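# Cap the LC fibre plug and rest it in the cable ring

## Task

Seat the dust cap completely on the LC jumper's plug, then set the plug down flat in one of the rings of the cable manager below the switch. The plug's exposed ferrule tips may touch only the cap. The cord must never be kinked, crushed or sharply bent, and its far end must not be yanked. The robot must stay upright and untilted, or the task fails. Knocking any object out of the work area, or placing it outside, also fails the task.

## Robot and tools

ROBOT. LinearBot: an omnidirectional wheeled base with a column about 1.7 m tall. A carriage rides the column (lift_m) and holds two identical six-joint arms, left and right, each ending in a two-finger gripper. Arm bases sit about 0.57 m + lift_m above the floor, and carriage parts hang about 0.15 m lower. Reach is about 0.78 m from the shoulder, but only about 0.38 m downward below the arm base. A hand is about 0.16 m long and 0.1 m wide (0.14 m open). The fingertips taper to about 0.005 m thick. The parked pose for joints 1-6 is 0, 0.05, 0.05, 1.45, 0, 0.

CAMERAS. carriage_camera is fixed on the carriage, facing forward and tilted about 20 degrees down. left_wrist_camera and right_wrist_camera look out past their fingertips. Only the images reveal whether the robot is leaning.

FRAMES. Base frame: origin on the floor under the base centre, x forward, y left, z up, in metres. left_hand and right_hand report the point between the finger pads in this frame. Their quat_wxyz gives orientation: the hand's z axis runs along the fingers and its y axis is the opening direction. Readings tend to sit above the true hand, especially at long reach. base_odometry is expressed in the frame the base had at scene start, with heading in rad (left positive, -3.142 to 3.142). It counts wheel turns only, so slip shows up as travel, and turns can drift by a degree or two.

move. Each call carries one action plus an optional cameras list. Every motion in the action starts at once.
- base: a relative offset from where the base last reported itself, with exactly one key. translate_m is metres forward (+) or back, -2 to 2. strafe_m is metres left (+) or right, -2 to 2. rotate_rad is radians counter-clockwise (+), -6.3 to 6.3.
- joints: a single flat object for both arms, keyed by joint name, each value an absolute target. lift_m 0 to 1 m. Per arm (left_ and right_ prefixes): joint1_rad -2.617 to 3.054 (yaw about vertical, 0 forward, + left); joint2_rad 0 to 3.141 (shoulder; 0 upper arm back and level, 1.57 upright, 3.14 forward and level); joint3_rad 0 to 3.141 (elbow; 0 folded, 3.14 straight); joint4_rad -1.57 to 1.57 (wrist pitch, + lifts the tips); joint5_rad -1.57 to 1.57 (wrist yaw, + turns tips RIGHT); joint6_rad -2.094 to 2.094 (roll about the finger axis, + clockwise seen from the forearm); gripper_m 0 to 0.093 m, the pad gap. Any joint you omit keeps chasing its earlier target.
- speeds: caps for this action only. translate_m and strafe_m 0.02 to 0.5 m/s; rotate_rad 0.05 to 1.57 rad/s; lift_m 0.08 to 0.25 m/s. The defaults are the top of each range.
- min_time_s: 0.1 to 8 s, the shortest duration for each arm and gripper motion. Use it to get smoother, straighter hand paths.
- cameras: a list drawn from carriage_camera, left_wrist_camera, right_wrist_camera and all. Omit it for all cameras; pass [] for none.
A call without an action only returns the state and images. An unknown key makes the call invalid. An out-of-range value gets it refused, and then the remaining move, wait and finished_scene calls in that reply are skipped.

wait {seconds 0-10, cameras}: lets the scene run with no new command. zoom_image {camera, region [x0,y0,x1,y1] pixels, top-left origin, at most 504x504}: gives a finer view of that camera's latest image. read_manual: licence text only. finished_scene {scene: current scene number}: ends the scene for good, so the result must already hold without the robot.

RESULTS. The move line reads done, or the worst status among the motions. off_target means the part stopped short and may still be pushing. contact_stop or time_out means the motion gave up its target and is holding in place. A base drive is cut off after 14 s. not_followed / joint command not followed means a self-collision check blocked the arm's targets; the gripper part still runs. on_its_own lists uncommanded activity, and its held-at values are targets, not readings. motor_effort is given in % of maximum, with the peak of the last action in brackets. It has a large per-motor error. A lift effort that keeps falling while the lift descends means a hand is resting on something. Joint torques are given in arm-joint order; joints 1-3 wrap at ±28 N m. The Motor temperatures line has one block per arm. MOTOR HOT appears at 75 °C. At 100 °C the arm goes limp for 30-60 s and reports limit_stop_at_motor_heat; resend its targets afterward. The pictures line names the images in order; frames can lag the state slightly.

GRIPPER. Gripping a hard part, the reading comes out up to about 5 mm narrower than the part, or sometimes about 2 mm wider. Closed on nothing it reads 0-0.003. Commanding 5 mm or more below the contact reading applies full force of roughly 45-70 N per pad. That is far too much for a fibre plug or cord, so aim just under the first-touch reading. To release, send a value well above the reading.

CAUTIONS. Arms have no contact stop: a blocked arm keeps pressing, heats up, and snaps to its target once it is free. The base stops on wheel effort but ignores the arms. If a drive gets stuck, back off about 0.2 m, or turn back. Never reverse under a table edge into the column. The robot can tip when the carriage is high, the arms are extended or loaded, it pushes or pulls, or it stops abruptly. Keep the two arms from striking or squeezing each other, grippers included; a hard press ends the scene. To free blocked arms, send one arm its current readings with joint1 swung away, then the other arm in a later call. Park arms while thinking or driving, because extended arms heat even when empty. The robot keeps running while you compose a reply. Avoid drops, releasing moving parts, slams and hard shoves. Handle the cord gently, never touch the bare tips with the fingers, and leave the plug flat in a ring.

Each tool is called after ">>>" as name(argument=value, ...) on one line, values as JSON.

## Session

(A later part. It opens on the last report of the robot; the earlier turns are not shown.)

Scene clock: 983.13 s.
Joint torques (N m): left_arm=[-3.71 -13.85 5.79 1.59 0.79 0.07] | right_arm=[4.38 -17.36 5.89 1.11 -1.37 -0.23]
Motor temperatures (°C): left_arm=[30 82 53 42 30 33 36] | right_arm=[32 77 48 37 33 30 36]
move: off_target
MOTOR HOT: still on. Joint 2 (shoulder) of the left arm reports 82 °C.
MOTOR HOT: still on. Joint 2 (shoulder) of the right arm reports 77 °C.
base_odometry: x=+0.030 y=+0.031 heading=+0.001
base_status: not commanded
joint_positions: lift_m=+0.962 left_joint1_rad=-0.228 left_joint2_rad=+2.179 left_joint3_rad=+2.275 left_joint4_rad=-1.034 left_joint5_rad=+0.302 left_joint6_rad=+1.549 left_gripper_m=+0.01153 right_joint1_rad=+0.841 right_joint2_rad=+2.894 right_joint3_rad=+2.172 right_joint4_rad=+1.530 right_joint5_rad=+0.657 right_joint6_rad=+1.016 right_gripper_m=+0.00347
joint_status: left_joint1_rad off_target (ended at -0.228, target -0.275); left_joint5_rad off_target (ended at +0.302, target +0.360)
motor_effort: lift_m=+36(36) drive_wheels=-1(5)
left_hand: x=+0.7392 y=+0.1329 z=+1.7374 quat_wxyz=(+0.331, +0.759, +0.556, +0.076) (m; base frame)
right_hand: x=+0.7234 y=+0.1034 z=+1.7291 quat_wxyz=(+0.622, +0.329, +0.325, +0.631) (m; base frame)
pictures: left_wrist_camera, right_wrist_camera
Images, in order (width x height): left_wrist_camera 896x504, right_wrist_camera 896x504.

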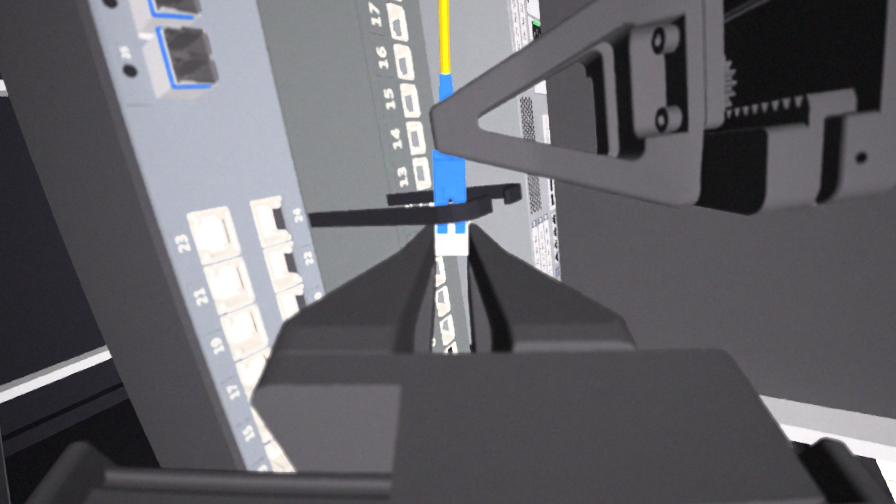

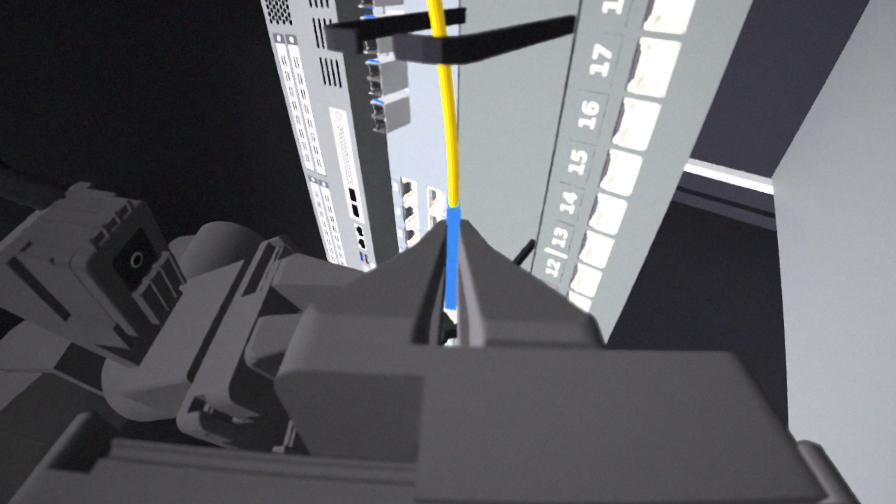

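>>> move(joints={"left_joint1_rad": -0.225, "left_joint5_rad": 0.31, "right_joint1_rad": 0.846, "right_joint5_rad": 0.63}, min_time_s=0.6, cameras=[])

>>> move(joints={"left_gripper_m": 0.022}, min_time_s=0.8, cameras=["left_wrist_camera", "right_wrist_camera"])

>>> zoom_image(camera="left_wrist_camera", region=[395, 120, 515, 270])

Scene clock: 990.27 s.
Joint torques (N m): left_arm=[0.13 -13.83 5.79 1.58 0.35 0.07] | right_arm=[0.54 -17.36 5.91 1.16 -0.69 -0.23]
Motor temperatures (°C): left_arm=[30 82 53 42 30 33 36] | right_arm=[32 77 48 37 33 30 36]
move: off_target
MOTOR HOT: still on. Joint 2 (shoulder) of the left arm reports 82 °C.
MOTOR HOT: still on. Joint 2 (shoulder) of the right arm reports 77 °C.
base_odometry: x=+0.030 y=+0.031 heading=+0.001
base_status: not commanded
joint_positions: lift_m=+0.962 left_joint1_rad=-0.226 left_joint2_rad=+2.179 left_joint3_rad=+2.275 left_joint4_rad=-1.034 left_joint5_rad=+0.298 left_joint6_rad=+1.549 left_gripper_m=+0.01153 right_joint1_rad=+0.840 right_joint2_rad=+2.894 right_joint3_rad=+2.172 right_joint4_rad=+1.527 right_joint5_rad=+0.663 right_joint6_rad=+1.016 right_gripper_m=+0.00347
joint_status: right_joint5_rad off_target (ended at +0.663, target +0.630); the others done
motor_effort: lift_m=+36(36) drive_wheels=-1(5)
left_hand: x=+0.7398 y=+0.1345 z=+1.7372 quat_wxyz=(+0.329, +0.758, +0.557, +0.078) (m; base frame)
right_hand: x=+0.7243 y=+0.1025 z=+1.7282 quat_wxyz=(+0.623, +0.332, +0.326, +0.629) (m; base frame)
pictures: none
No camera images: "cameras" was empty.

Scene clock: 991.37 s.
Joint torques (N m): left_arm=[0.1 -13.83 5.79 1.55 0.34 0.08] | right_arm=[0.55 -17.37 5.9 1.22 -0.42 -0.23]
Motor temperatures (°C): left_arm=[30 82 53 42 30 33 36] | right_arm=[32 77 48 37 33 30 36]
move: done
MOTOR HOT: still on. Joint 2 (shoulder) of the left arm reports 82 °C.
MOTOR HOT: still on. Joint 2 (shoulder) of the right arm reports 77 °C.
base_odometry: x=+0.030 y=+0.031 heading=+0.001
base_status: not commanded
joint_positions: lift_m=+0.962 left_joint1_rad=-0.226 left_joint2_rad=+2.179 left_joint3_rad=+2.275 left_joint4_rad=-1.031 left_joint5_rad=+0.298 left_joint6_rad=+1.549 left_gripper_m=+0.02189 right_joint1_rad=+0.840 right_joint2_rad=+2.894 right_joint3_rad=+2.172 right_joint4_rad=+1.523 right_joint5_rad=+0.639 right_joint6_rad=+1.016 right_gripper_m=+0.00347
joint_status: all done
motor_effort: lift_m=+36(36) drive_wheels=-1(6)
left_hand: x=+0.7403 y=+0.1344 z=+1.7377 quat_wxyz=(+0.330, +0.758, +0.557, +0.079) (m; base frame)
right_hand: x=+0.7235 y=+0.1064 z=+1.7294 quat_wxyz=(+0.622, +0.321, +0.330, +0.634) (m; base frame)
pictures: left_wrist_camera, right_wrist_camera
Images, in order (width x height): left_wrist_camera 896x504, right_wrist_camera 896x504.

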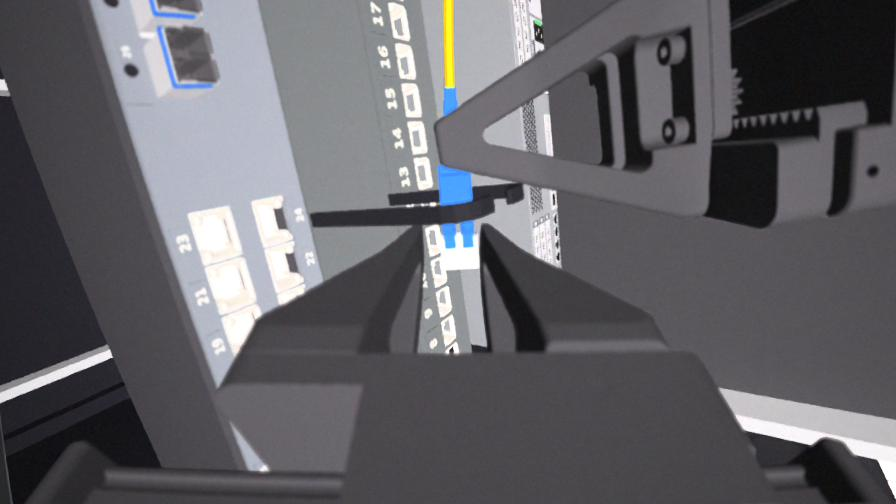

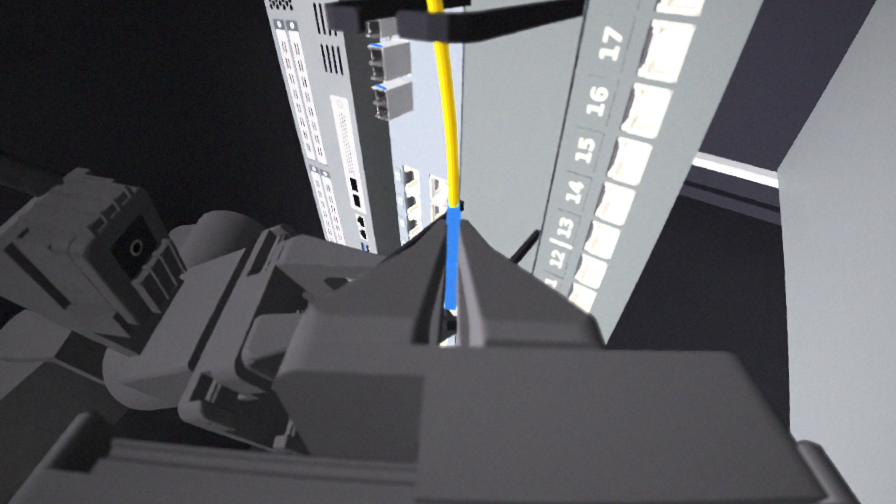

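Scaled by 3.360 from the camera's 896x504 image, which has a finer 1280x720 frame.

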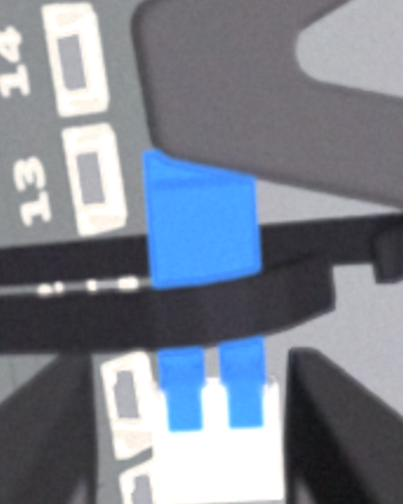

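>>> move(joints={"left_joint2_rad": 1.97, "left_joint4_rad": -1.17}, min_time_s=1.5, cameras=["left_wrist_camera"])

>>> zoom_image(camera="left_wrist_camera", region=[380, 60, 540, 260])

Scene clock: 1001.37 s.
Joint torques (N m): left_arm=[0.13 -21.5 8.81 1.14 0.35 0.07] | right_arm=[0.57 -17.37 5.94 1.24 -0.42 -0.24]
Motor temperatures (°C): left_arm=[30 83 53 42 30 33 36] | right_arm=[32 77 48 37 33 30 36]
move: off_target
MOTOR HOT: still on. Joint 2 (shoulder) of the left arm reports 83 °C.
MOTOR HOT: still on. Joint 2 (shoulder) of the right arm reports 77 °C.
base_odometry: x=+0.030 y=+0.031 heading=+0.001
base_status: not commanded
joint_positions: lift_m=+0.962 left_joint1_rad=-0.226 left_joint2_rad=+2.106 left_joint3_rad=+2.238 left_joint4_rad=-1.161 left_joint5_rad=+0.300 left_joint6_rad=+1.550 left_gripper_m=+0.02189 right_joint1_rad=+0.840 right_joint2_rad=+2.894 right_joint3_rad=+2.172 right_joint4_rad=+1.521 right_joint5_rad=+0.638 right_joint6_rad=+1.016 right_gripper_m=+0.00347
joint_status: left_joint2_rad off_target (ended at +2.106, target +1.970); the others done
motor_effort: lift_m=+36(36) drive_wheels=+0(6)
left_hand: x=+0.7033 y=+0.1426 z=+1.7442 quat_wxyz=(+0.297, +0.764, +0.570, +0.049) (m; base frame)
right_hand: x=+0.7236 y=+0.1067 z=+1.7293 quat_wxyz=(+0.622, +0.321, +0.330, +0.633) (m; base frame)
pictures: left_wrist_camera
Images, in order (width x height): left_wrist_camera 896x504.

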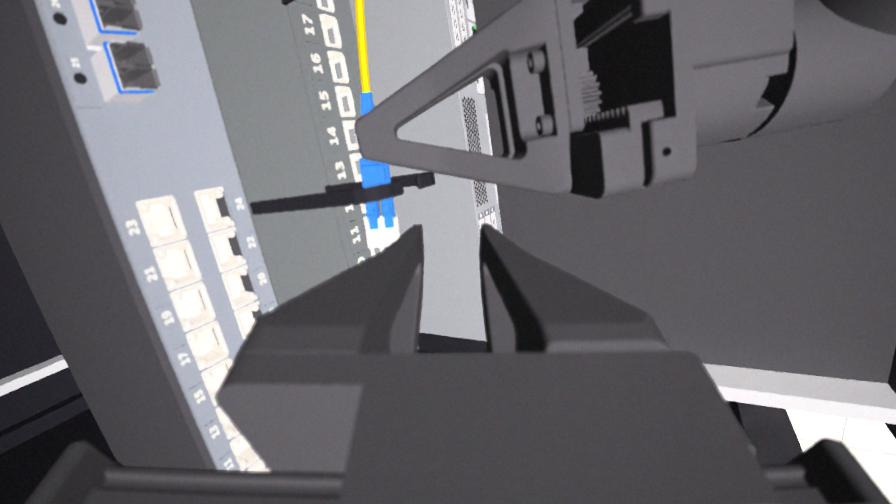

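Scaled by 2.520 from the camera's 896x504 image, which has a finer 1280x720 frame.

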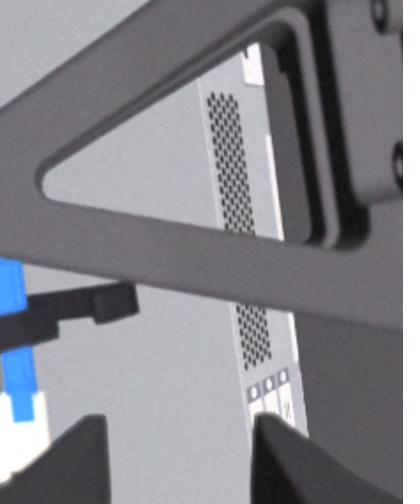

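>>> move(joints={"left_joint1_rad": -0.05, "left_joint2_rad": 1.3, "left_joint3_rad": 1.3, "left_joint4_rad": -0.3, "left_joint5_rad": 0.0, "left_joint6_rad": 0.0}, min_time_s=2, cameras=["right_wrist_camera", "left_wrist_camera"])

>>> zoom_image(camera="left_wrist_camera", region=[700, 0, 896, 200])

Scene clock: 1008.57 s.
Joint torques (N m): left_arm=[0.94 -14 10.96 3.6 -0.08 -0.08] | right_arm=[0.57 -17.36 5.91 1.24 -0.42 -0.24]
Motor temperatures (°C): left_arm=[30 89 53 42 30 33 36] | right_arm=[32 78 48 37 32 30 36]
move: off_target
MOTOR HOT: still on. Joint 2 (shoulder) of the left arm reports 89 °C.
MOTOR HOT: still on. Joint 2 (shoulder) of the right arm reports 78 °C.
base_odometry: x=+0.030 y=+0.031 heading=+0.001
base_status: not commanded
joint_positions: lift_m=+0.962 left_joint1_rad=-0.061 left_joint2_rad=+1.404 left_joint3_rad=+1.270 left_joint4_rad=-0.449 left_joint5_rad=+0.014 left_joint6_rad=+0.012 left_gripper_m=+0.02190 right_joint1_rad=+0.840 right_joint2_rad=+2.894 right_joint3_rad=+2.172 right_joint4_rad=+1.521 right_joint5_rad=+0.638 right_joint6_rad=+1.016 right_gripper_m=+0.00347
joint_status: left_joint4_rad off_target (ended at -0.449, target -0.300); the others done
motor_effort: lift_m=+36(36) drive_wheels=+0(6)
left_hand: x=+0.6465 y=+0.2783 z=+1.7812 quat_wxyz=(+0.474, +0.036, +0.880, -0.018) (m; base frame)
right_hand: x=+0.7236 y=+0.1067 z=+1.7293 quat_wxyz=(+0.622, +0.321, +0.330, +0.633) (m; base frame)
pictures: left_wrist_camera, right_wrist_camera
Images, in order (width x height): left_wrist_camera 896x504, right_wrist_camera 896x504.

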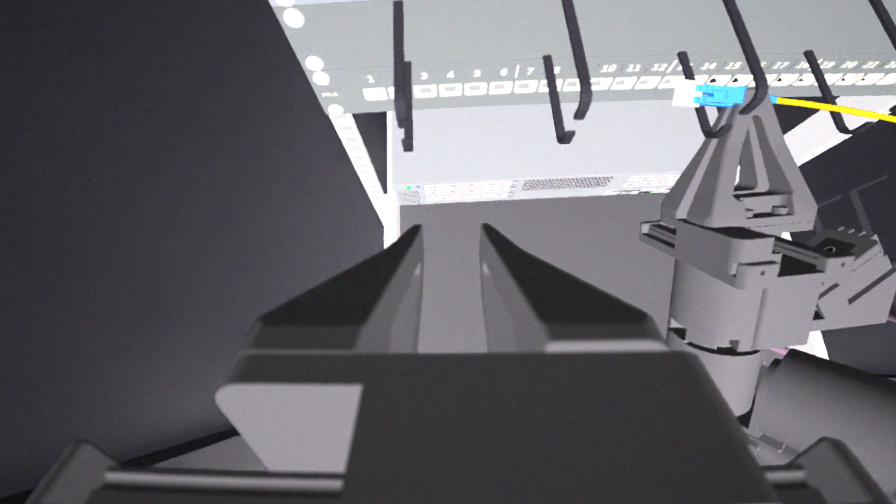

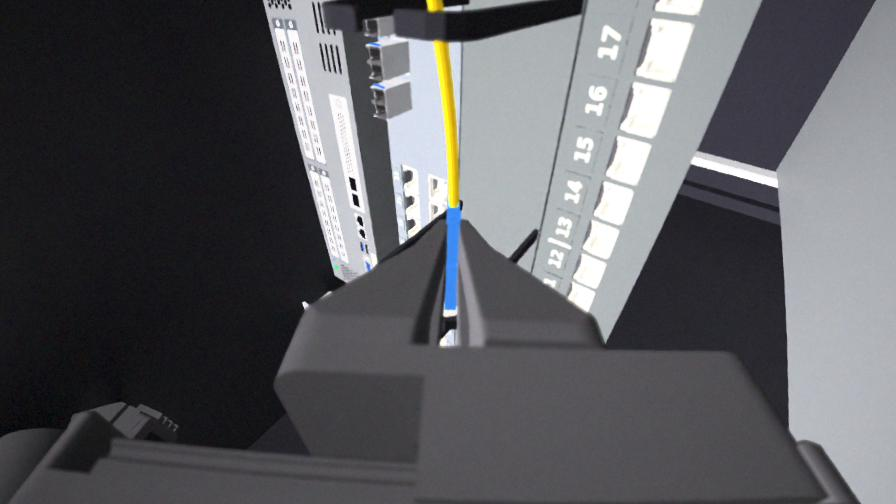

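Scaled by 2.520 from the camera's 896x504 image, which has a finer 1280x720 frame.

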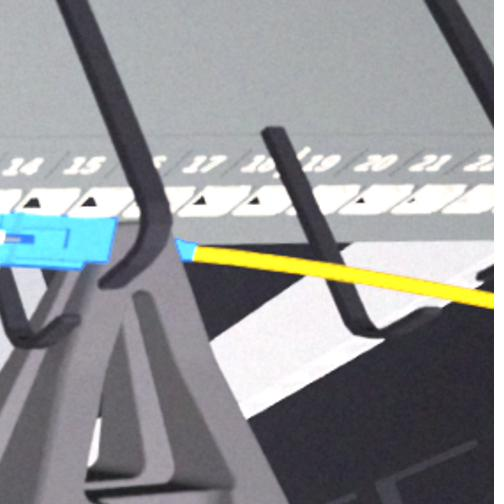

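>>> move(joints={"left_joint1_rad": 0.0, "left_joint2_rad": 1.0, "left_joint3_rad": 0.9, "left_joint4_rad": -0.3}, min_time_s=1.5, cameras=["left_wrist_camera"])

>>> zoom_image(camera="left_wrist_camera", region=[560, 50, 860, 220])

Scene clock: 1015.50 s.
Joint torques (N m): left_arm=[0.75 -3.63 6.9 2.27 -0.06 -0.09] | right_arm=[0.54 -17.39 5.94 1.24 -0.41 -0.23]
Motor temperatures (°C): left_arm=[30 85 55 46 29 33 35] | right_arm=[31 78 48 37 32 30 36]
move: done
MOTOR HOT: still on. Joint 2 (shoulder) of the left arm reports 85 °C.
MOTOR HOT: still on. Joint 2 (shoulder) of the right arm reports 78 °C.
base_odometry: x=+0.030 y=+0.031 heading=+0.001
base_status: not commanded
joint_positions: lift_m=+0.962 left_joint1_rad=-0.008 left_joint2_rad=+1.014 left_joint3_rad=+0.917 left_joint4_rad=-0.316 left_joint5_rad=+0.011 left_joint6_rad=+0.010 left_gripper_m=+0.02190 right_joint1_rad=+0.840 right_joint2_rad=+2.894 right_joint3_rad=+2.172 right_joint4_rad=+1.521 right_joint5_rad=+0.638 right_joint6_rad=+1.016 right_gripper_m=+0.00347
joint_status: all done
motor_effort: lift_m=+36(36) drive_wheels=+1(5)
left_hand: x=+0.5706 y=+0.3020 z=+1.7906 quat_wxyz=(+0.547, +0.011, +0.837, -0.004) (m; base frame)
right_hand: x=+0.7236 y=+0.1068 z=+1.7292 quat_wxyz=(+0.622, +0.321, +0.331, +0.633) (m; base frame)
pictures: left_wrist_camera
Images, in order (width x height): left_wrist_camera 896x504.

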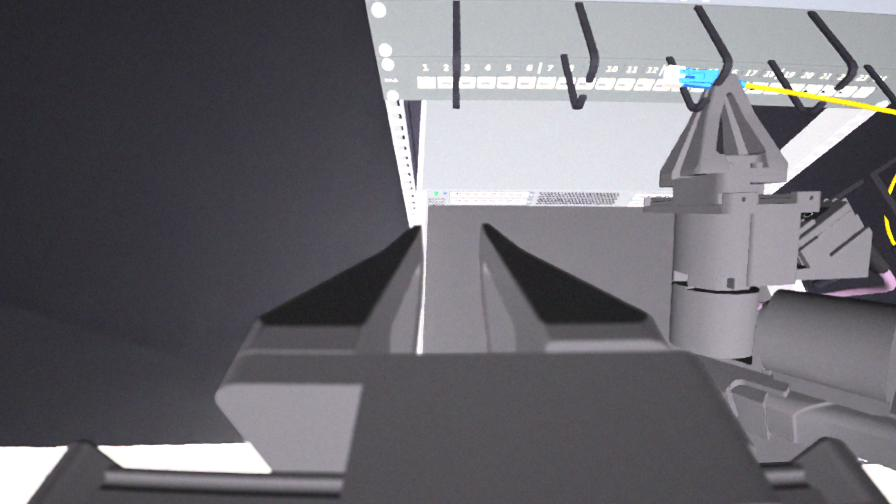

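Scaled by 1.680 from the camera's 896x504 image, which has a finer 1280x720 frame.

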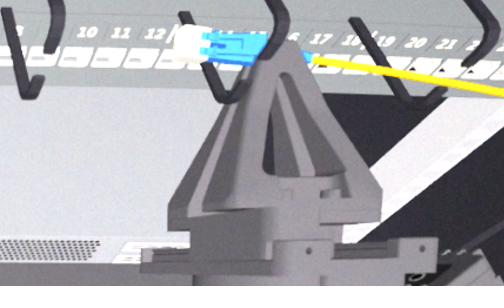

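>>> move(joints={"right_joint1_rad": 0.865, "right_joint2_rad": 2.703, "right_joint3_rad": 1.981, "right_joint4_rad": 1.366, "right_joint5_rad": 0.764, "right_joint6_rad": 1.115}, min_time_s=1.0, cameras=[])

>>> move(joints={"right_joint1_rad": 0.878, "right_joint2_rad": 2.570, "right_joint3_rad": 1.872, "right_joint4_rad": 1.157, "right_joint5_rad": 0.831, "right_joint6_rad": 1.242}, min_time_s=1.0, cameras=["right_wrist_camera"])

Scene clock: 1035.73 s.
Joint torques (N m): left_arm=[0.7 -3.64 6.89 2.27 -0.04 -0.09] | right_arm=[0.5 -19.63 5.44 1.49 -0.19 -0.09]
Motor temperatures (°C): left_arm=[29 71 55 46 29 33 35] | right_arm=[31 79 48 36 32 30 36]
move: done
MOTOR HOT: still on. Joint 2 (shoulder) of the right arm reports 79 °C.
MOTOR HOT: cleared for the motors of the left arm.
base_odometry: x=+0.030 y=+0.031 heading=+0.001
base_status: not commanded
joint_positions: lift_m=+0.962 left_joint1_rad=-0.008 left_joint2_rad=+1.014 left_joint3_rad=+0.917 left_joint4_rad=-0.315 left_joint5_rad=+0.011 left_joint6_rad=+0.010 left_gripper_m=+0.02190 right_joint1_rad=+0.860 right_joint2_rad=+2.740 right_joint3_rad=+1.995 right_joint4_rad=+1.381 right_joint5_rad=+0.752 right_joint6_rad=+1.103 right_gripper_m=+0.00347
joint_status: all done
motor_effort: lift_m=+36(36) drive_wheels=-4(6)
left_hand: x=+0.5708 y=+0.3020 z=+1.7910 quat_wxyz=(+0.547, +0.011, +0.837, -0.004) (m; base frame)
right_hand: x=+0.7247 y=+0.1047 z=+1.7292 quat_wxyz=(+0.599, +0.376, +0.376, +0.598) (m; base frame)
pictures: none
No camera images: "cameras" was empty.

Scene clock: 1037.13 s.
Joint torques (N m): left_arm=[0.7 -3.64 6.87 2.26 -0.05 -0.09] | right_arm=[0.57 -19.4 5.65 1.7 -0.11 -0.1]
Motor temperatures (°C): left_arm=[29 70 55 46 29 33 35] | right_arm=[31 79 48 36 32 30 36]
move: done
MOTOR HOT: still on. Joint 2 (shoulder) of the right arm reports 79 °C.
base_odometry: x=+0.030 y=+0.031 heading=+0.001
base_status: not commanded
joint_positions: lift_m=+0.962 left_joint1_rad=-0.008 left_joint2_rad=+1.014 left_joint3_rad=+0.917 left_joint4_rad=-0.315 left_joint5_rad=+0.011 left_joint6_rad=+0.010 left_gripper_m=+0.02190 right_joint1_rad=+0.872 right_joint2_rad=+2.608 right_joint3_rad=+1.885 right_joint4_rad=+1.172 right_joint5_rad=+0.820 right_joint6_rad=+1.231 right_gripper_m=+0.00347
joint_status: all done
motor_effort: lift_m=+36(36) drive_wheels=+0(5)
left_hand: x=+0.5708 y=+0.3020 z=+1.7910 quat_wxyz=(+0.548, +0.011, +0.837, -0.004) (m; base frame)
right_hand: x=+0.7251 y=+0.1045 z=+1.7298 quat_wxyz=(+0.570, +0.419, +0.420, +0.569) (m; base frame)
pictures: right_wrist_camera
Images, in order (width x height): right_wrist_camera 896x504.

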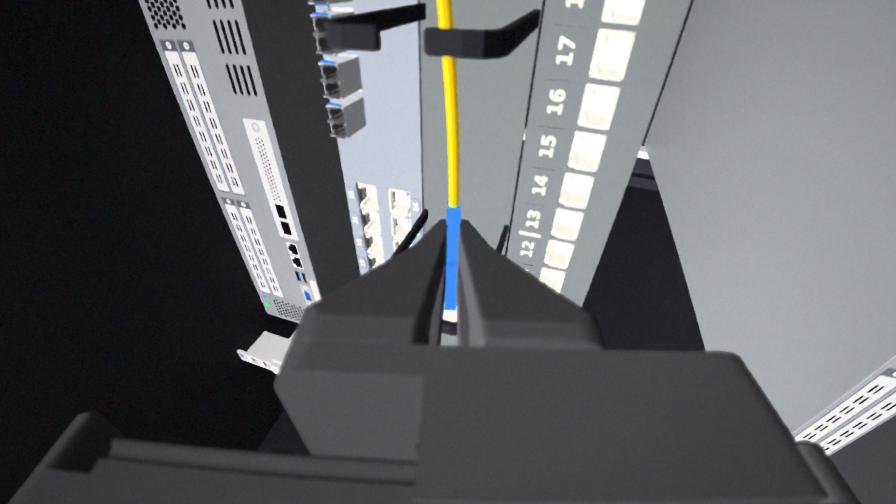

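>>> move(joints={"right_joint1_rad": 0.886, "right_joint2_rad": 2.463, "right_joint3_rad": 1.833, "right_joint4_rad": 0.876, "right_joint5_rad": 0.875, "right_joint6_rad": 1.397}, min_time_s=1.0, cameras=[])

>>> move(joints={"right_joint1_rad": 0.889, "right_joint2_rad": 2.380, "right_joint3_rad": 1.88, "right_joint4_rad": 0.525, "right_joint5_rad": 0.8945, "right_joint6_rad": 1.581}, min_time_s=1.0, cameras=["right_wrist_camera", "left_wrist_camera"])

>>> zoom_image(camera="right_wrist_camera", region=[370, 160, 570, 360])

>>> zoom_image(camera="left_wrist_camera", region=[620, 40, 800, 140])

Scene clock: 1054.17 s.
Joint torques (N m): left_arm=[0.69 -3.63 6.9 2.26 -0.05 -0.09] | right_arm=[0.58 -19.07 5.96 1.9 -0.01 -0.09]
Motor temperatures (°C): left_arm=[29 64 55 47 29 33 35] | right_arm=[31 80 48 38 32 30 36]
move: done
MOTOR HOT: still on. Joint 2 (shoulder) of the right arm reports 80 °C.
base_odometry: x=+0.030 y=+0.031 heading=+0.001
base_status: not commanded
joint_positions: lift_m=+0.962 left_joint1_rad=-0.008 left_joint2_rad=+1.014 left_joint3_rad=+0.917 left_joint4_rad=-0.314 left_joint5_rad=+0.011 left_joint6_rad=+0.010 left_gripper_m=+0.02190 right_joint1_rad=+0.880 right_joint2_rad=+2.500 right_joint3_rad=+1.847 right_joint4_rad=+0.891 right_joint5_rad=+0.864 right_joint6_rad=+1.385 right_gripper_m=+0.00348
joint_status: all done
motor_effort: lift_m=+36(36) drive_wheels=-1(4)
left_hand: x=+0.5708 y=+0.3020 z=+1.7911 quat_wxyz=(+0.548, +0.011, +0.837, -0.004) (m; base frame)
right_hand: x=+0.7258 y=+0.1051 z=+1.7299 quat_wxyz=(+0.537, +0.459, +0.461, +0.537) (m; base frame)
pictures: none
No camera images: "cameras" was empty.

Scene clock: 1055.60 s.
Joint torques (N m): left_arm=[0.68 -3.64 6.89 2.26 -0.05 -0.09] | right_arm=[0.57 -18.86 9.73 1.94 0.11 -0.09]
Motor temperatures (°C): left_arm=[29 64 55 47 29 33 35] | right_arm=[31 80 48 38 32 30 36]
move: done
MOTOR HOT: still on. Joint 2 (shoulder) of the right arm reports 80 °C.
base_odometry: x=+0.030 y=+0.031 heading=+0.001
base_status: not commanded
joint_positions: lift_m=+0.962 left_joint1_rad=-0.008 left_joint2_rad=+1.014 left_joint3_rad=+0.917 left_joint4_rad=-0.314 left_joint5_rad=+0.011 left_joint6_rad=+0.010 left_gripper_m=+0.02190 right_joint1_rad=+0.883 right_joint2_rad=+2.418 right_joint3_rad=+1.855 right_joint4_rad=+0.549 right_joint5_rad=+0.885 right_joint6_rad=+1.570 right_gripper_m=+0.00348
joint_status: all done
motor_effort: lift_m=+36(36) drive_wheels=-2(4)
left_hand: x=+0.5708 y=+0.3020 z=+1.7911 quat_wxyz=(+0.548, +0.011, +0.837, -0.004) (m; base frame)
right_hand: x=+0.7243 y=+0.1029 z=+1.7217 quat_wxyz=(+0.501, +0.500, +0.504, +0.495) (m; base frame)
pictures: left_wrist_camera, right_wrist_camera
Images, in order (width x height): left_wrist_camera 896x504, right_wrist_camera 896x504.

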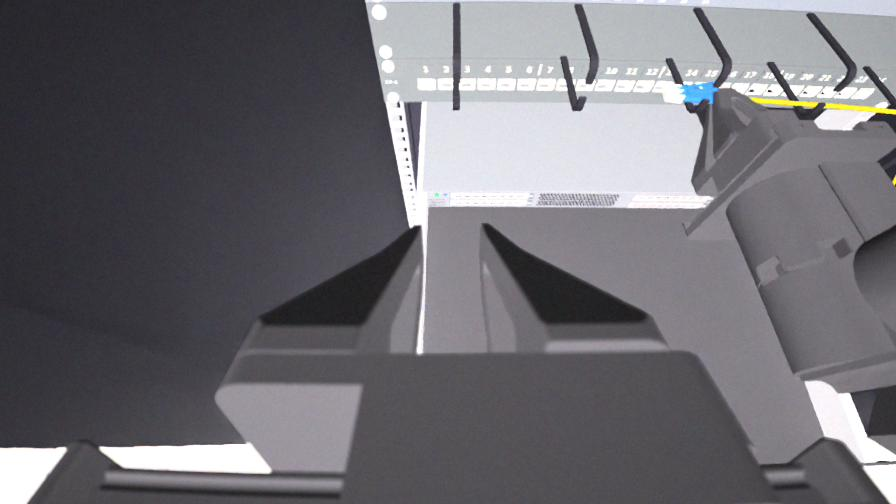

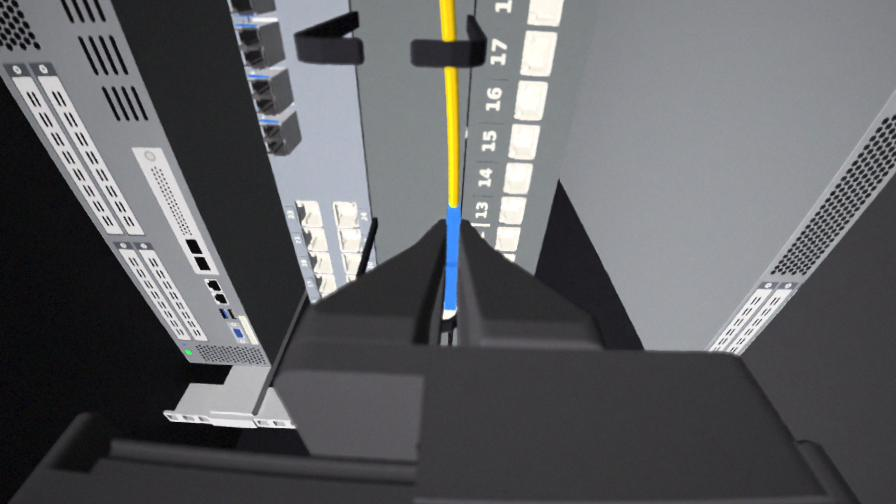

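Scaled by 2.520 from the camera's 896x504 image, which has a finer 1280x720 frame.

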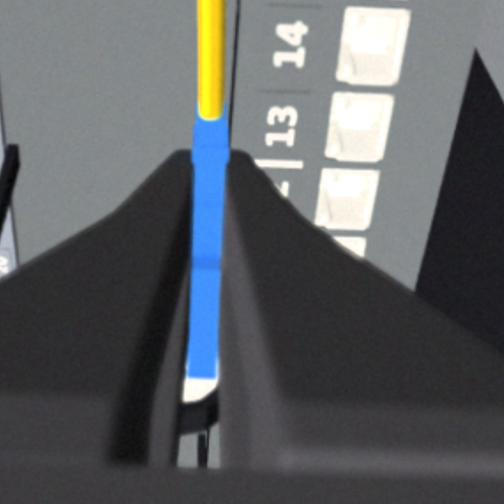

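Scaled by 2.800 from the camera's 896x504 image, which has a finer 1280x720 frame.

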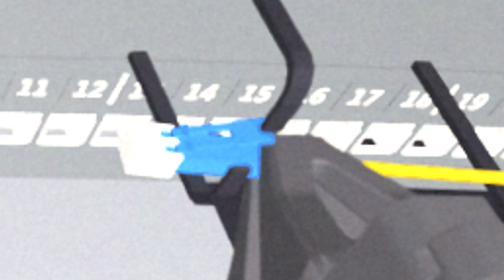

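>>> move(joints={"right_gripper_m": 0.016}, min_time_s=1.5, cameras=["right_wrist_camera", "left_wrist_camera"])

>>> zoom_image(camera="right_wrist_camera", region=[370, 160, 570, 360])

>>> zoom_image(camera="left_wrist_camera", region=[620, 40, 800, 140])

Scene clock: 1061.90 s.
Joint torques (N m): left_arm=[0.68 -3.63 6.87 2.26 -0.05 -0.09] | right_arm=[0.58 -18.8 9.76 2.03 0.12 -0.11]
Motor temperatures (°C): left_arm=[29 62 55 47 29 33 35] | right_arm=[31 80 48 38 32 30 36]
move: done
MOTOR HOT: still on. Joint 2 (shoulder) of the right arm reports 80 °C.
base_odometry: x=+0.030 y=+0.031 heading=+0.001
base_status: not commanded
joint_positions: lift_m=+0.962 left_joint1_rad=-0.008 left_joint2_rad=+1.014 left_joint3_rad=+0.917 left_joint4_rad=-0.314 left_joint5_rad=+0.011 left_joint6_rad=+0.010 left_gripper_m=+0.02190 right_joint1_rad=+0.883 right_joint2_rad=+2.417 right_joint3_rad=+1.855 right_joint4_rad=+0.541 right_joint5_rad=+0.886 right_joint6_rad=+1.572 right_gripper_m=+0.01589
joint_status: all done
motor_effort: lift_m=+36(36) drive_wheels=+2(6)
left_hand: x=+0.5709 y=+0.3020 z=+1.7912 quat_wxyz=(+0.548, +0.011, +0.837, -0.004) (m; base frame)
right_hand: x=+0.7243 y=+0.1026 z=+1.7207 quat_wxyz=(+0.501, +0.500, +0.506, +0.492) (m; base frame)
pictures: left_wrist_camera, right_wrist_camera
Images, in order (width x height): left_wrist_camera 896x504, right_wrist_camera 896x504.

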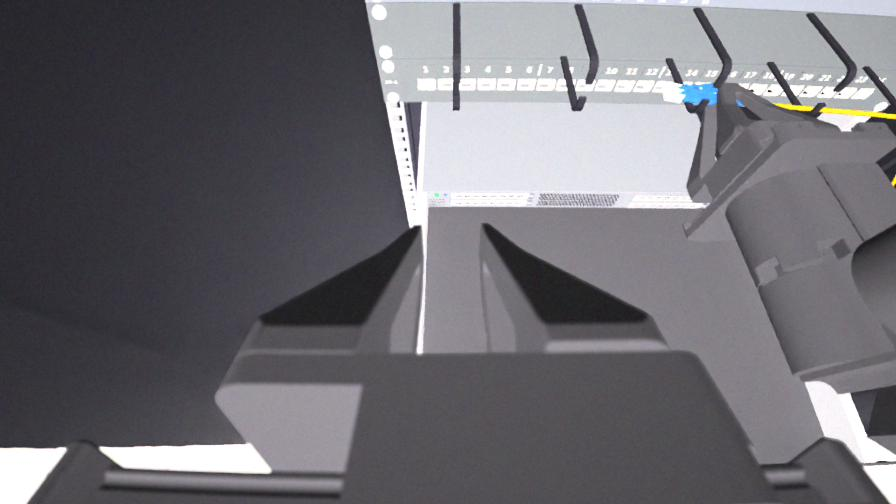

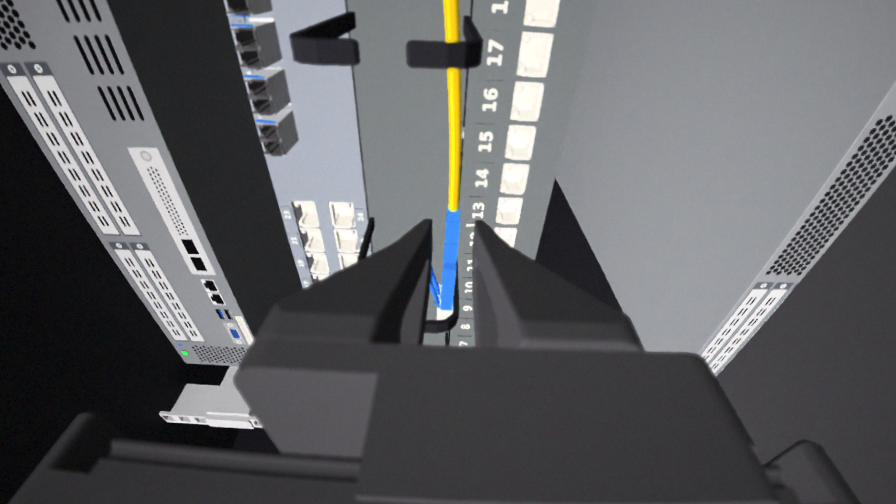

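Scaled by 2.520 from the camera's 896x504 image, which has a finer 1280x720 frame.

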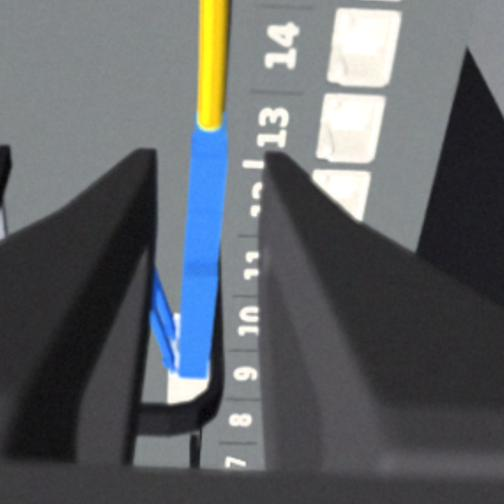

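Scaled by 2.800 from the camera's 896x504 image, which has a finer 1280x720 frame.

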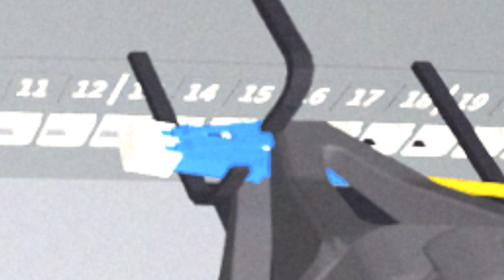

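>>> move(joints={"right_joint1_rad": 0.989, "right_joint2_rad": 2.235, "right_joint3_rad": 1.582, "right_joint4_rad": 0.685, "right_joint5_rad": 0.993, "right_joint6_rad": 1.581, "right_gripper_m": 0.02}, min_time_s=2, cameras=["right_wrist_camera", "left_wrist_camera"])

>>> zoom_image(camera="right_wrist_camera", region=[370, 90, 570, 290])

>>> zoom_image(camera="left_wrist_camera", region=[620, 40, 800, 140])

Scene clock: 1083.83 s.
Joint torques (N m): left_arm=[0.72 -3.63 6.9 2.26 -0.05 -0.09] | right_arm=[0.54 -17.29 5.87 2.15 0.11 -0.11]
Motor temperatures (°C): left_arm=[29 58 54 47 29 33 34] | right_arm=[31 82 49 40 32 30 35]
move: done
MOTOR HOT: still on. Joint 2 (shoulder) of the right arm reports 82 °C.
base_odometry: x=+0.030 y=+0.031 heading=+0.001
base_status: not commanded
joint_positions: lift_m=+0.962 left_joint1_rad=-0.008 left_joint2_rad=+1.014 left_joint3_rad=+0.917 left_joint4_rad=-0.314 left_joint5_rad=+0.011 left_joint6_rad=+0.010 left_gripper_m=+0.02190 right_joint1_rad=+0.983 right_joint2_rad=+2.270 right_joint3_rad=+1.597 right_joint4_rad=+0.682 right_joint5_rad=+0.983 right_joint6_rad=+1.572 right_gripper_m=+0.01986
joint_status: all done
motor_effort: lift_m=+36(36) drive_wheels=-2(6)
left_hand: x=+0.5709 y=+0.3020 z=+1.7912 quat_wxyz=(+0.548, +0.011, +0.837, -0.004) (m; base frame)
right_hand: x=+0.6603 y=+0.1034 z=+1.7271 quat_wxyz=(+0.499, +0.501, +0.497, +0.503) (m; base frame)
pictures: left_wrist_camera, right_wrist_camera
Images, in order (width x height): left_wrist_camera 896x504, right_wrist_camera 896x504.

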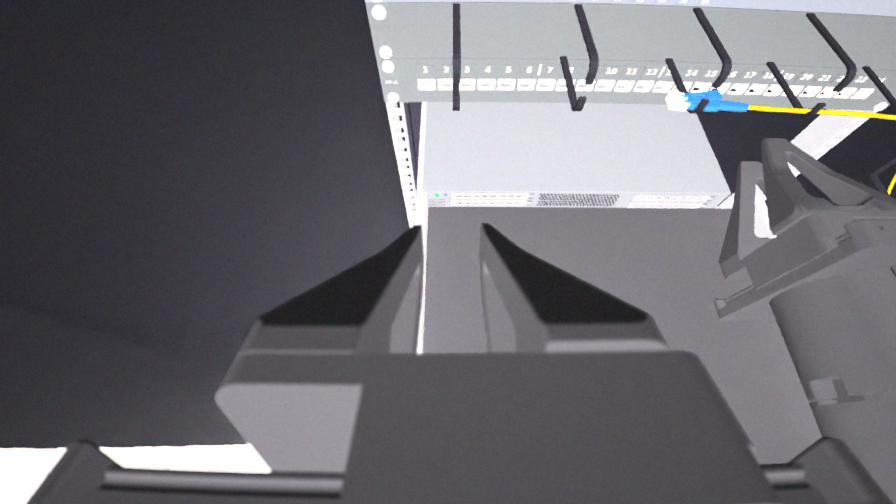

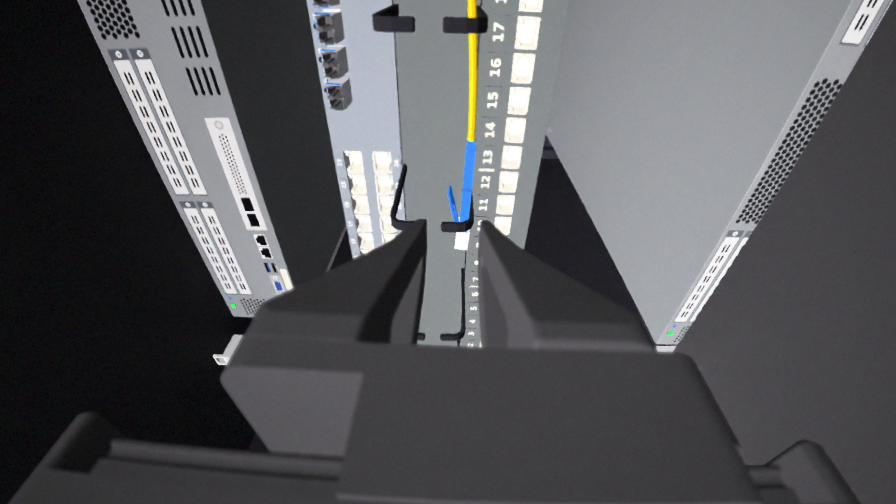

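Scaled by 2.520 from the camera's 896x504 image, which has a finer 1280x720 frame.

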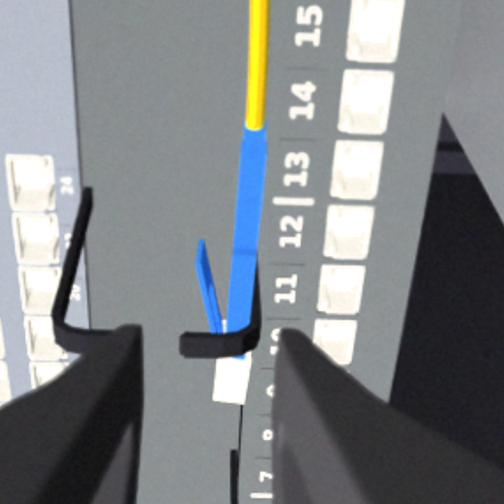

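Scaled by 2.800 from the camera's 896x504 image, which has a finer 1280x720 frame.

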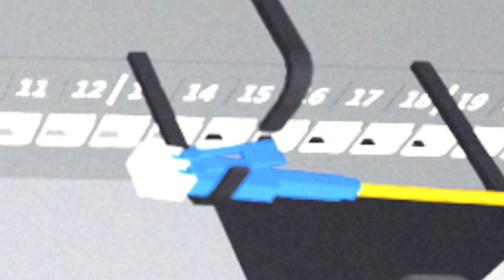

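>>> move(joints={"right_joint1_rad": 0.876, "right_joint2_rad": 2.439, "right_joint3_rad": 1.881, "right_joint4_rad": 0.522, "right_joint5_rad": 0.874, "right_joint6_rad": 1.581, "right_gripper_m": 0.018}, min_time_s=2, cameras=["right_wrist_camera"])

>>> zoom_image(camera="right_wrist_camera", region=[370, 160, 570, 360])

Scene clock: 1105.97 s.
Joint torques (N m): left_arm=[0.7 -3.63 6.9 2.25 -0.05 -0.1] | right_arm=[-0.55 -12.94 9.77 2.02 -0.1 -0.11]
Motor temperatures (°C): left_arm=[29 56 54 48 29 33 34] | right_arm=[31 83 49 41 32 30 35]
move: done
MOTOR HOT: still on. Joint 2 (shoulder) of the right arm reports 83 °C.
base_odometry: x=+0.030 y=+0.031 heading=+0.001
base_status: not commanded
joint_positions: lift_m=+0.962 left_joint1_rad=-0.008 left_joint2_rad=+1.014 left_joint3_rad=+0.917 left_joint4_rad=-0.314 left_joint5_rad=+0.011 left_joint6_rad=+0.010 left_gripper_m=+0.02190 right_joint1_rad=+0.881 right_joint2_rad=+2.413 right_joint3_rad=+1.855 right_joint4_rad=+0.539 right_joint5_rad=+0.884 right_joint6_rad=+1.572 right_gripper_m=+0.01813
joint_status: all done
motor_effort: lift_m=+36(36) drive_wheels=+0(5)
left_hand: x=+0.5709 y=+0.3020 z=+1.7912 quat_wxyz=(+0.548, +0.011, +0.837, -0.004) (m; base frame)
right_hand: x=+0.7249 y=+0.1017 z=+1.7228 quat_wxyz=(+0.501, +0.500, +0.506, +0.493) (m; base frame)
pictures: right_wrist_camera
Images, in order (width x height): right_wrist_camera 896x504.

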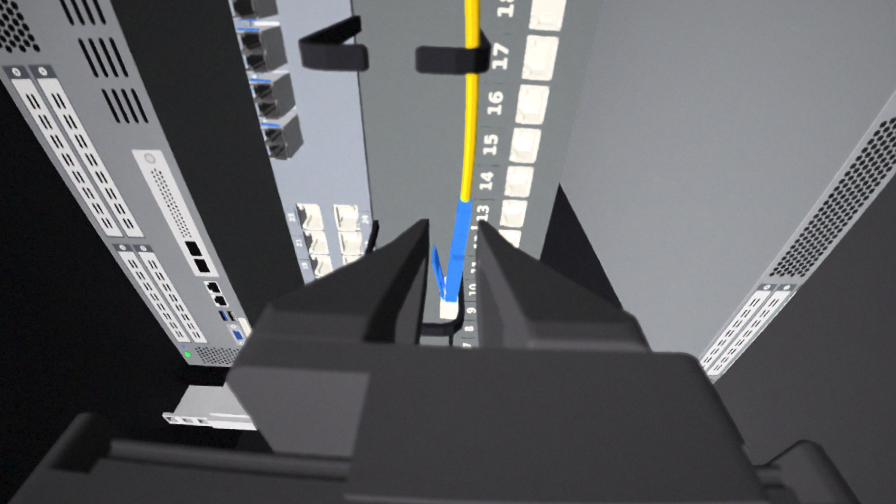

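Scaled by 2.520 from the camera's 896x504 image, which has a finer 1280x720 frame.

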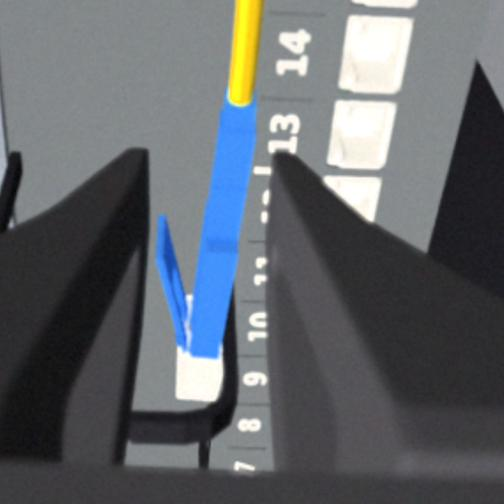

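>>> move(joints={"right_gripper_m": 0.002}, min_time_s=1.2, cameras=[])

>>> move(joints={"right_joint1_rad": 0.911, "right_joint2_rad": 2.509, "right_joint3_rad": 2.017, "right_joint4_rad": 0.478, "right_joint5_rad": 0.916, "right_joint6_rad": 1.581}, min_time_s=2, cameras=["right_wrist_camera", "left_wrist_camera"])

>>> zoom_image(camera="right_wrist_camera", region=[370, 160, 570, 360])

>>> zoom_image(camera="left_wrist_camera", region=[600, 40, 780, 140])

Scene clock: 1129.30 s.
Joint torques (N m): left_arm=[0.7 -3.66 6.9 2.25 -0.05 -0.08] | right_arm=[-0.54 -12.96 9.66 2.04 -0.07 -0.11]
Motor temperatures (°C): left_arm=[29 54 54 48 29 33 34] | right_arm=[31 78 50 41 32 30 35]
move: done
MOTOR HOT: still on. Joint 2 (shoulder) of the right arm reports 78 °C.
base_odometry: x=+0.030 y=+0.031 heading=+0.001
base_status: not commanded
joint_positions: lift_m=+0.962 left_joint1_rad=-0.008 left_joint2_rad=+1.014 left_joint3_rad=+0.917 left_joint4_rad=-0.313 left_joint5_rad=+0.011 left_joint6_rad=+0.010 left_gripper_m=+0.02190 right_joint1_rad=+0.881 right_joint2_rad=+2.413 right_joint3_rad=+1.857 right_joint4_rad=+0.537 right_joint5_rad=+0.883 right_joint6_rad=+1.572 right_gripper_m=+0.00332
joint_status: all done
motor_effort: lift_m=+36(36) drive_wheels=-2(5)
left_hand: x=+0.5709 y=+0.3020 z=+1.7913 quat_wxyz=(+0.548, +0.011, +0.836, -0.004) (m; base frame)
right_hand: x=+0.7250 y=+0.1021 z=+1.7230 quat_wxyz=(+0.501, +0.500, +0.506, +0.493) (m; base frame)
pictures: none
No camera images: "cameras" was empty.

Scene clock: 1131.60 s.
Joint torques (N m): left_arm=[0.69 -3.62 6.9 2.26 -0.04 -0.09] | right_arm=[1.4 -13.14 10.54 2.05 -0.53 -0.11]
Motor temperatures (°C): left_arm=[29 54 54 48 29 33 34] | right_arm=[31 78 51 41 32 30 35]
move: off_target
MOTOR HOT: still on. Joint 2 (shoulder) of the right arm reports 78 °C.
base_odometry: x=+0.030 y=+0.031 heading=+0.001
base_status: not commanded
joint_positions: lift_m=+0.962 left_joint1_rad=-0.008 left_joint2_rad=+1.014 left_joint3_rad=+0.917 left_joint4_rad=-0.313 left_joint5_rad=+0.011 left_joint6_rad=+0.010 left_gripper_m=+0.02190 right_joint1_rad=+0.897 right_joint2_rad=+2.480 right_joint3_rad=+1.983 right_joint4_rad=+0.486 right_joint5_rad=+0.968 right_joint6_rad=+1.572 right_gripper_m=+0.00329
joint_status: right_joint5_rad off_target (ended at +0.968, target +0.916); the others done
motor_effort: lift_m=+36(36) drive_wheels=+0(5)
left_hand: x=+0.5709 y=+0.3021 z=+1.7913 quat_wxyz=(+0.548, +0.011, +0.836, -0.004) (m; base frame)
right_hand: x=+0.7276 y=+0.1076 z=+1.7254 quat_wxyz=(+0.518, +0.517, +0.486, +0.478) (m; base frame)
pictures: left_wrist_camera, right_wrist_camera
Images, in order (width x height): left_wrist_camera 896x504, right_wrist_camera 896x504.

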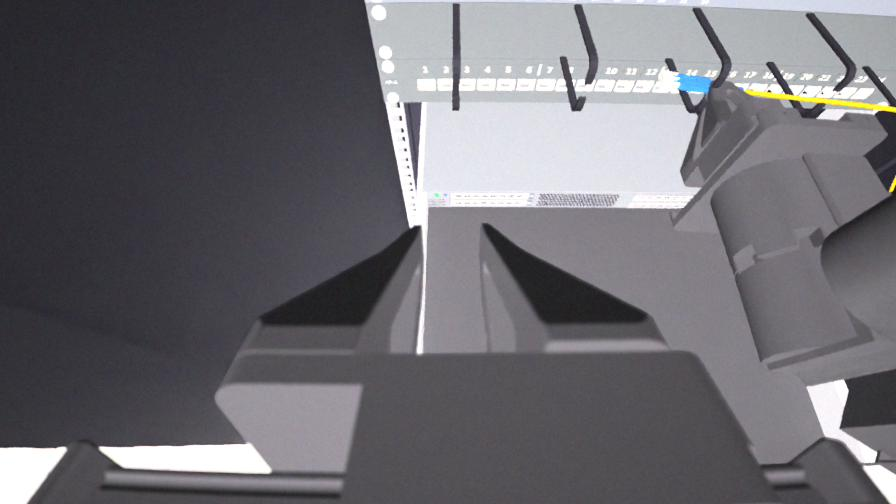

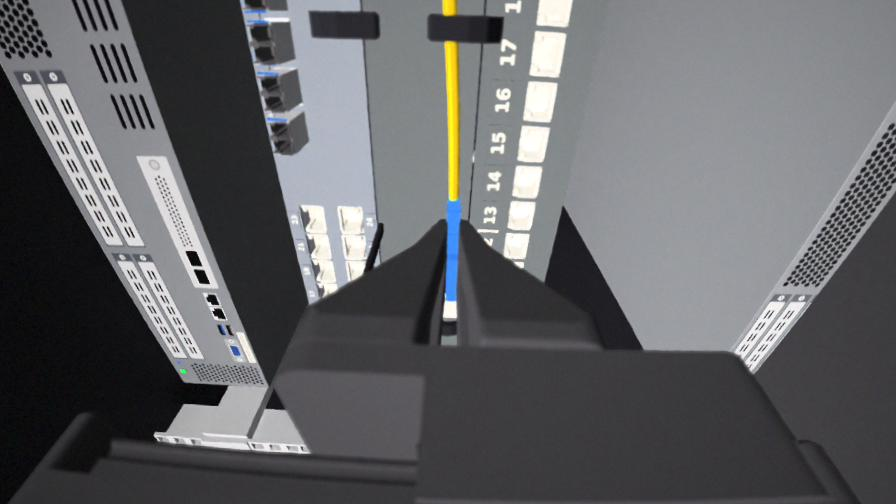

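Scaled by 2.520 from the camera's 896x504 image, which has a finer 1280x720 frame.

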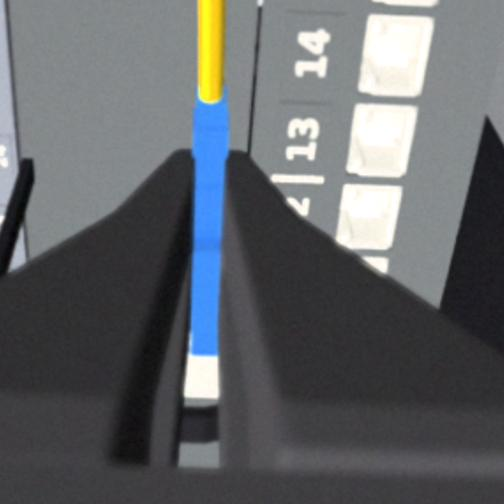

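Scaled by 2.800 from the camera's 896x504 image, which has a finer 1280x720 frame.

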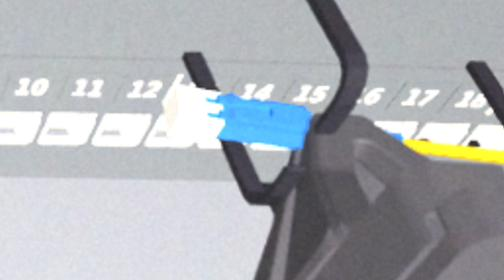

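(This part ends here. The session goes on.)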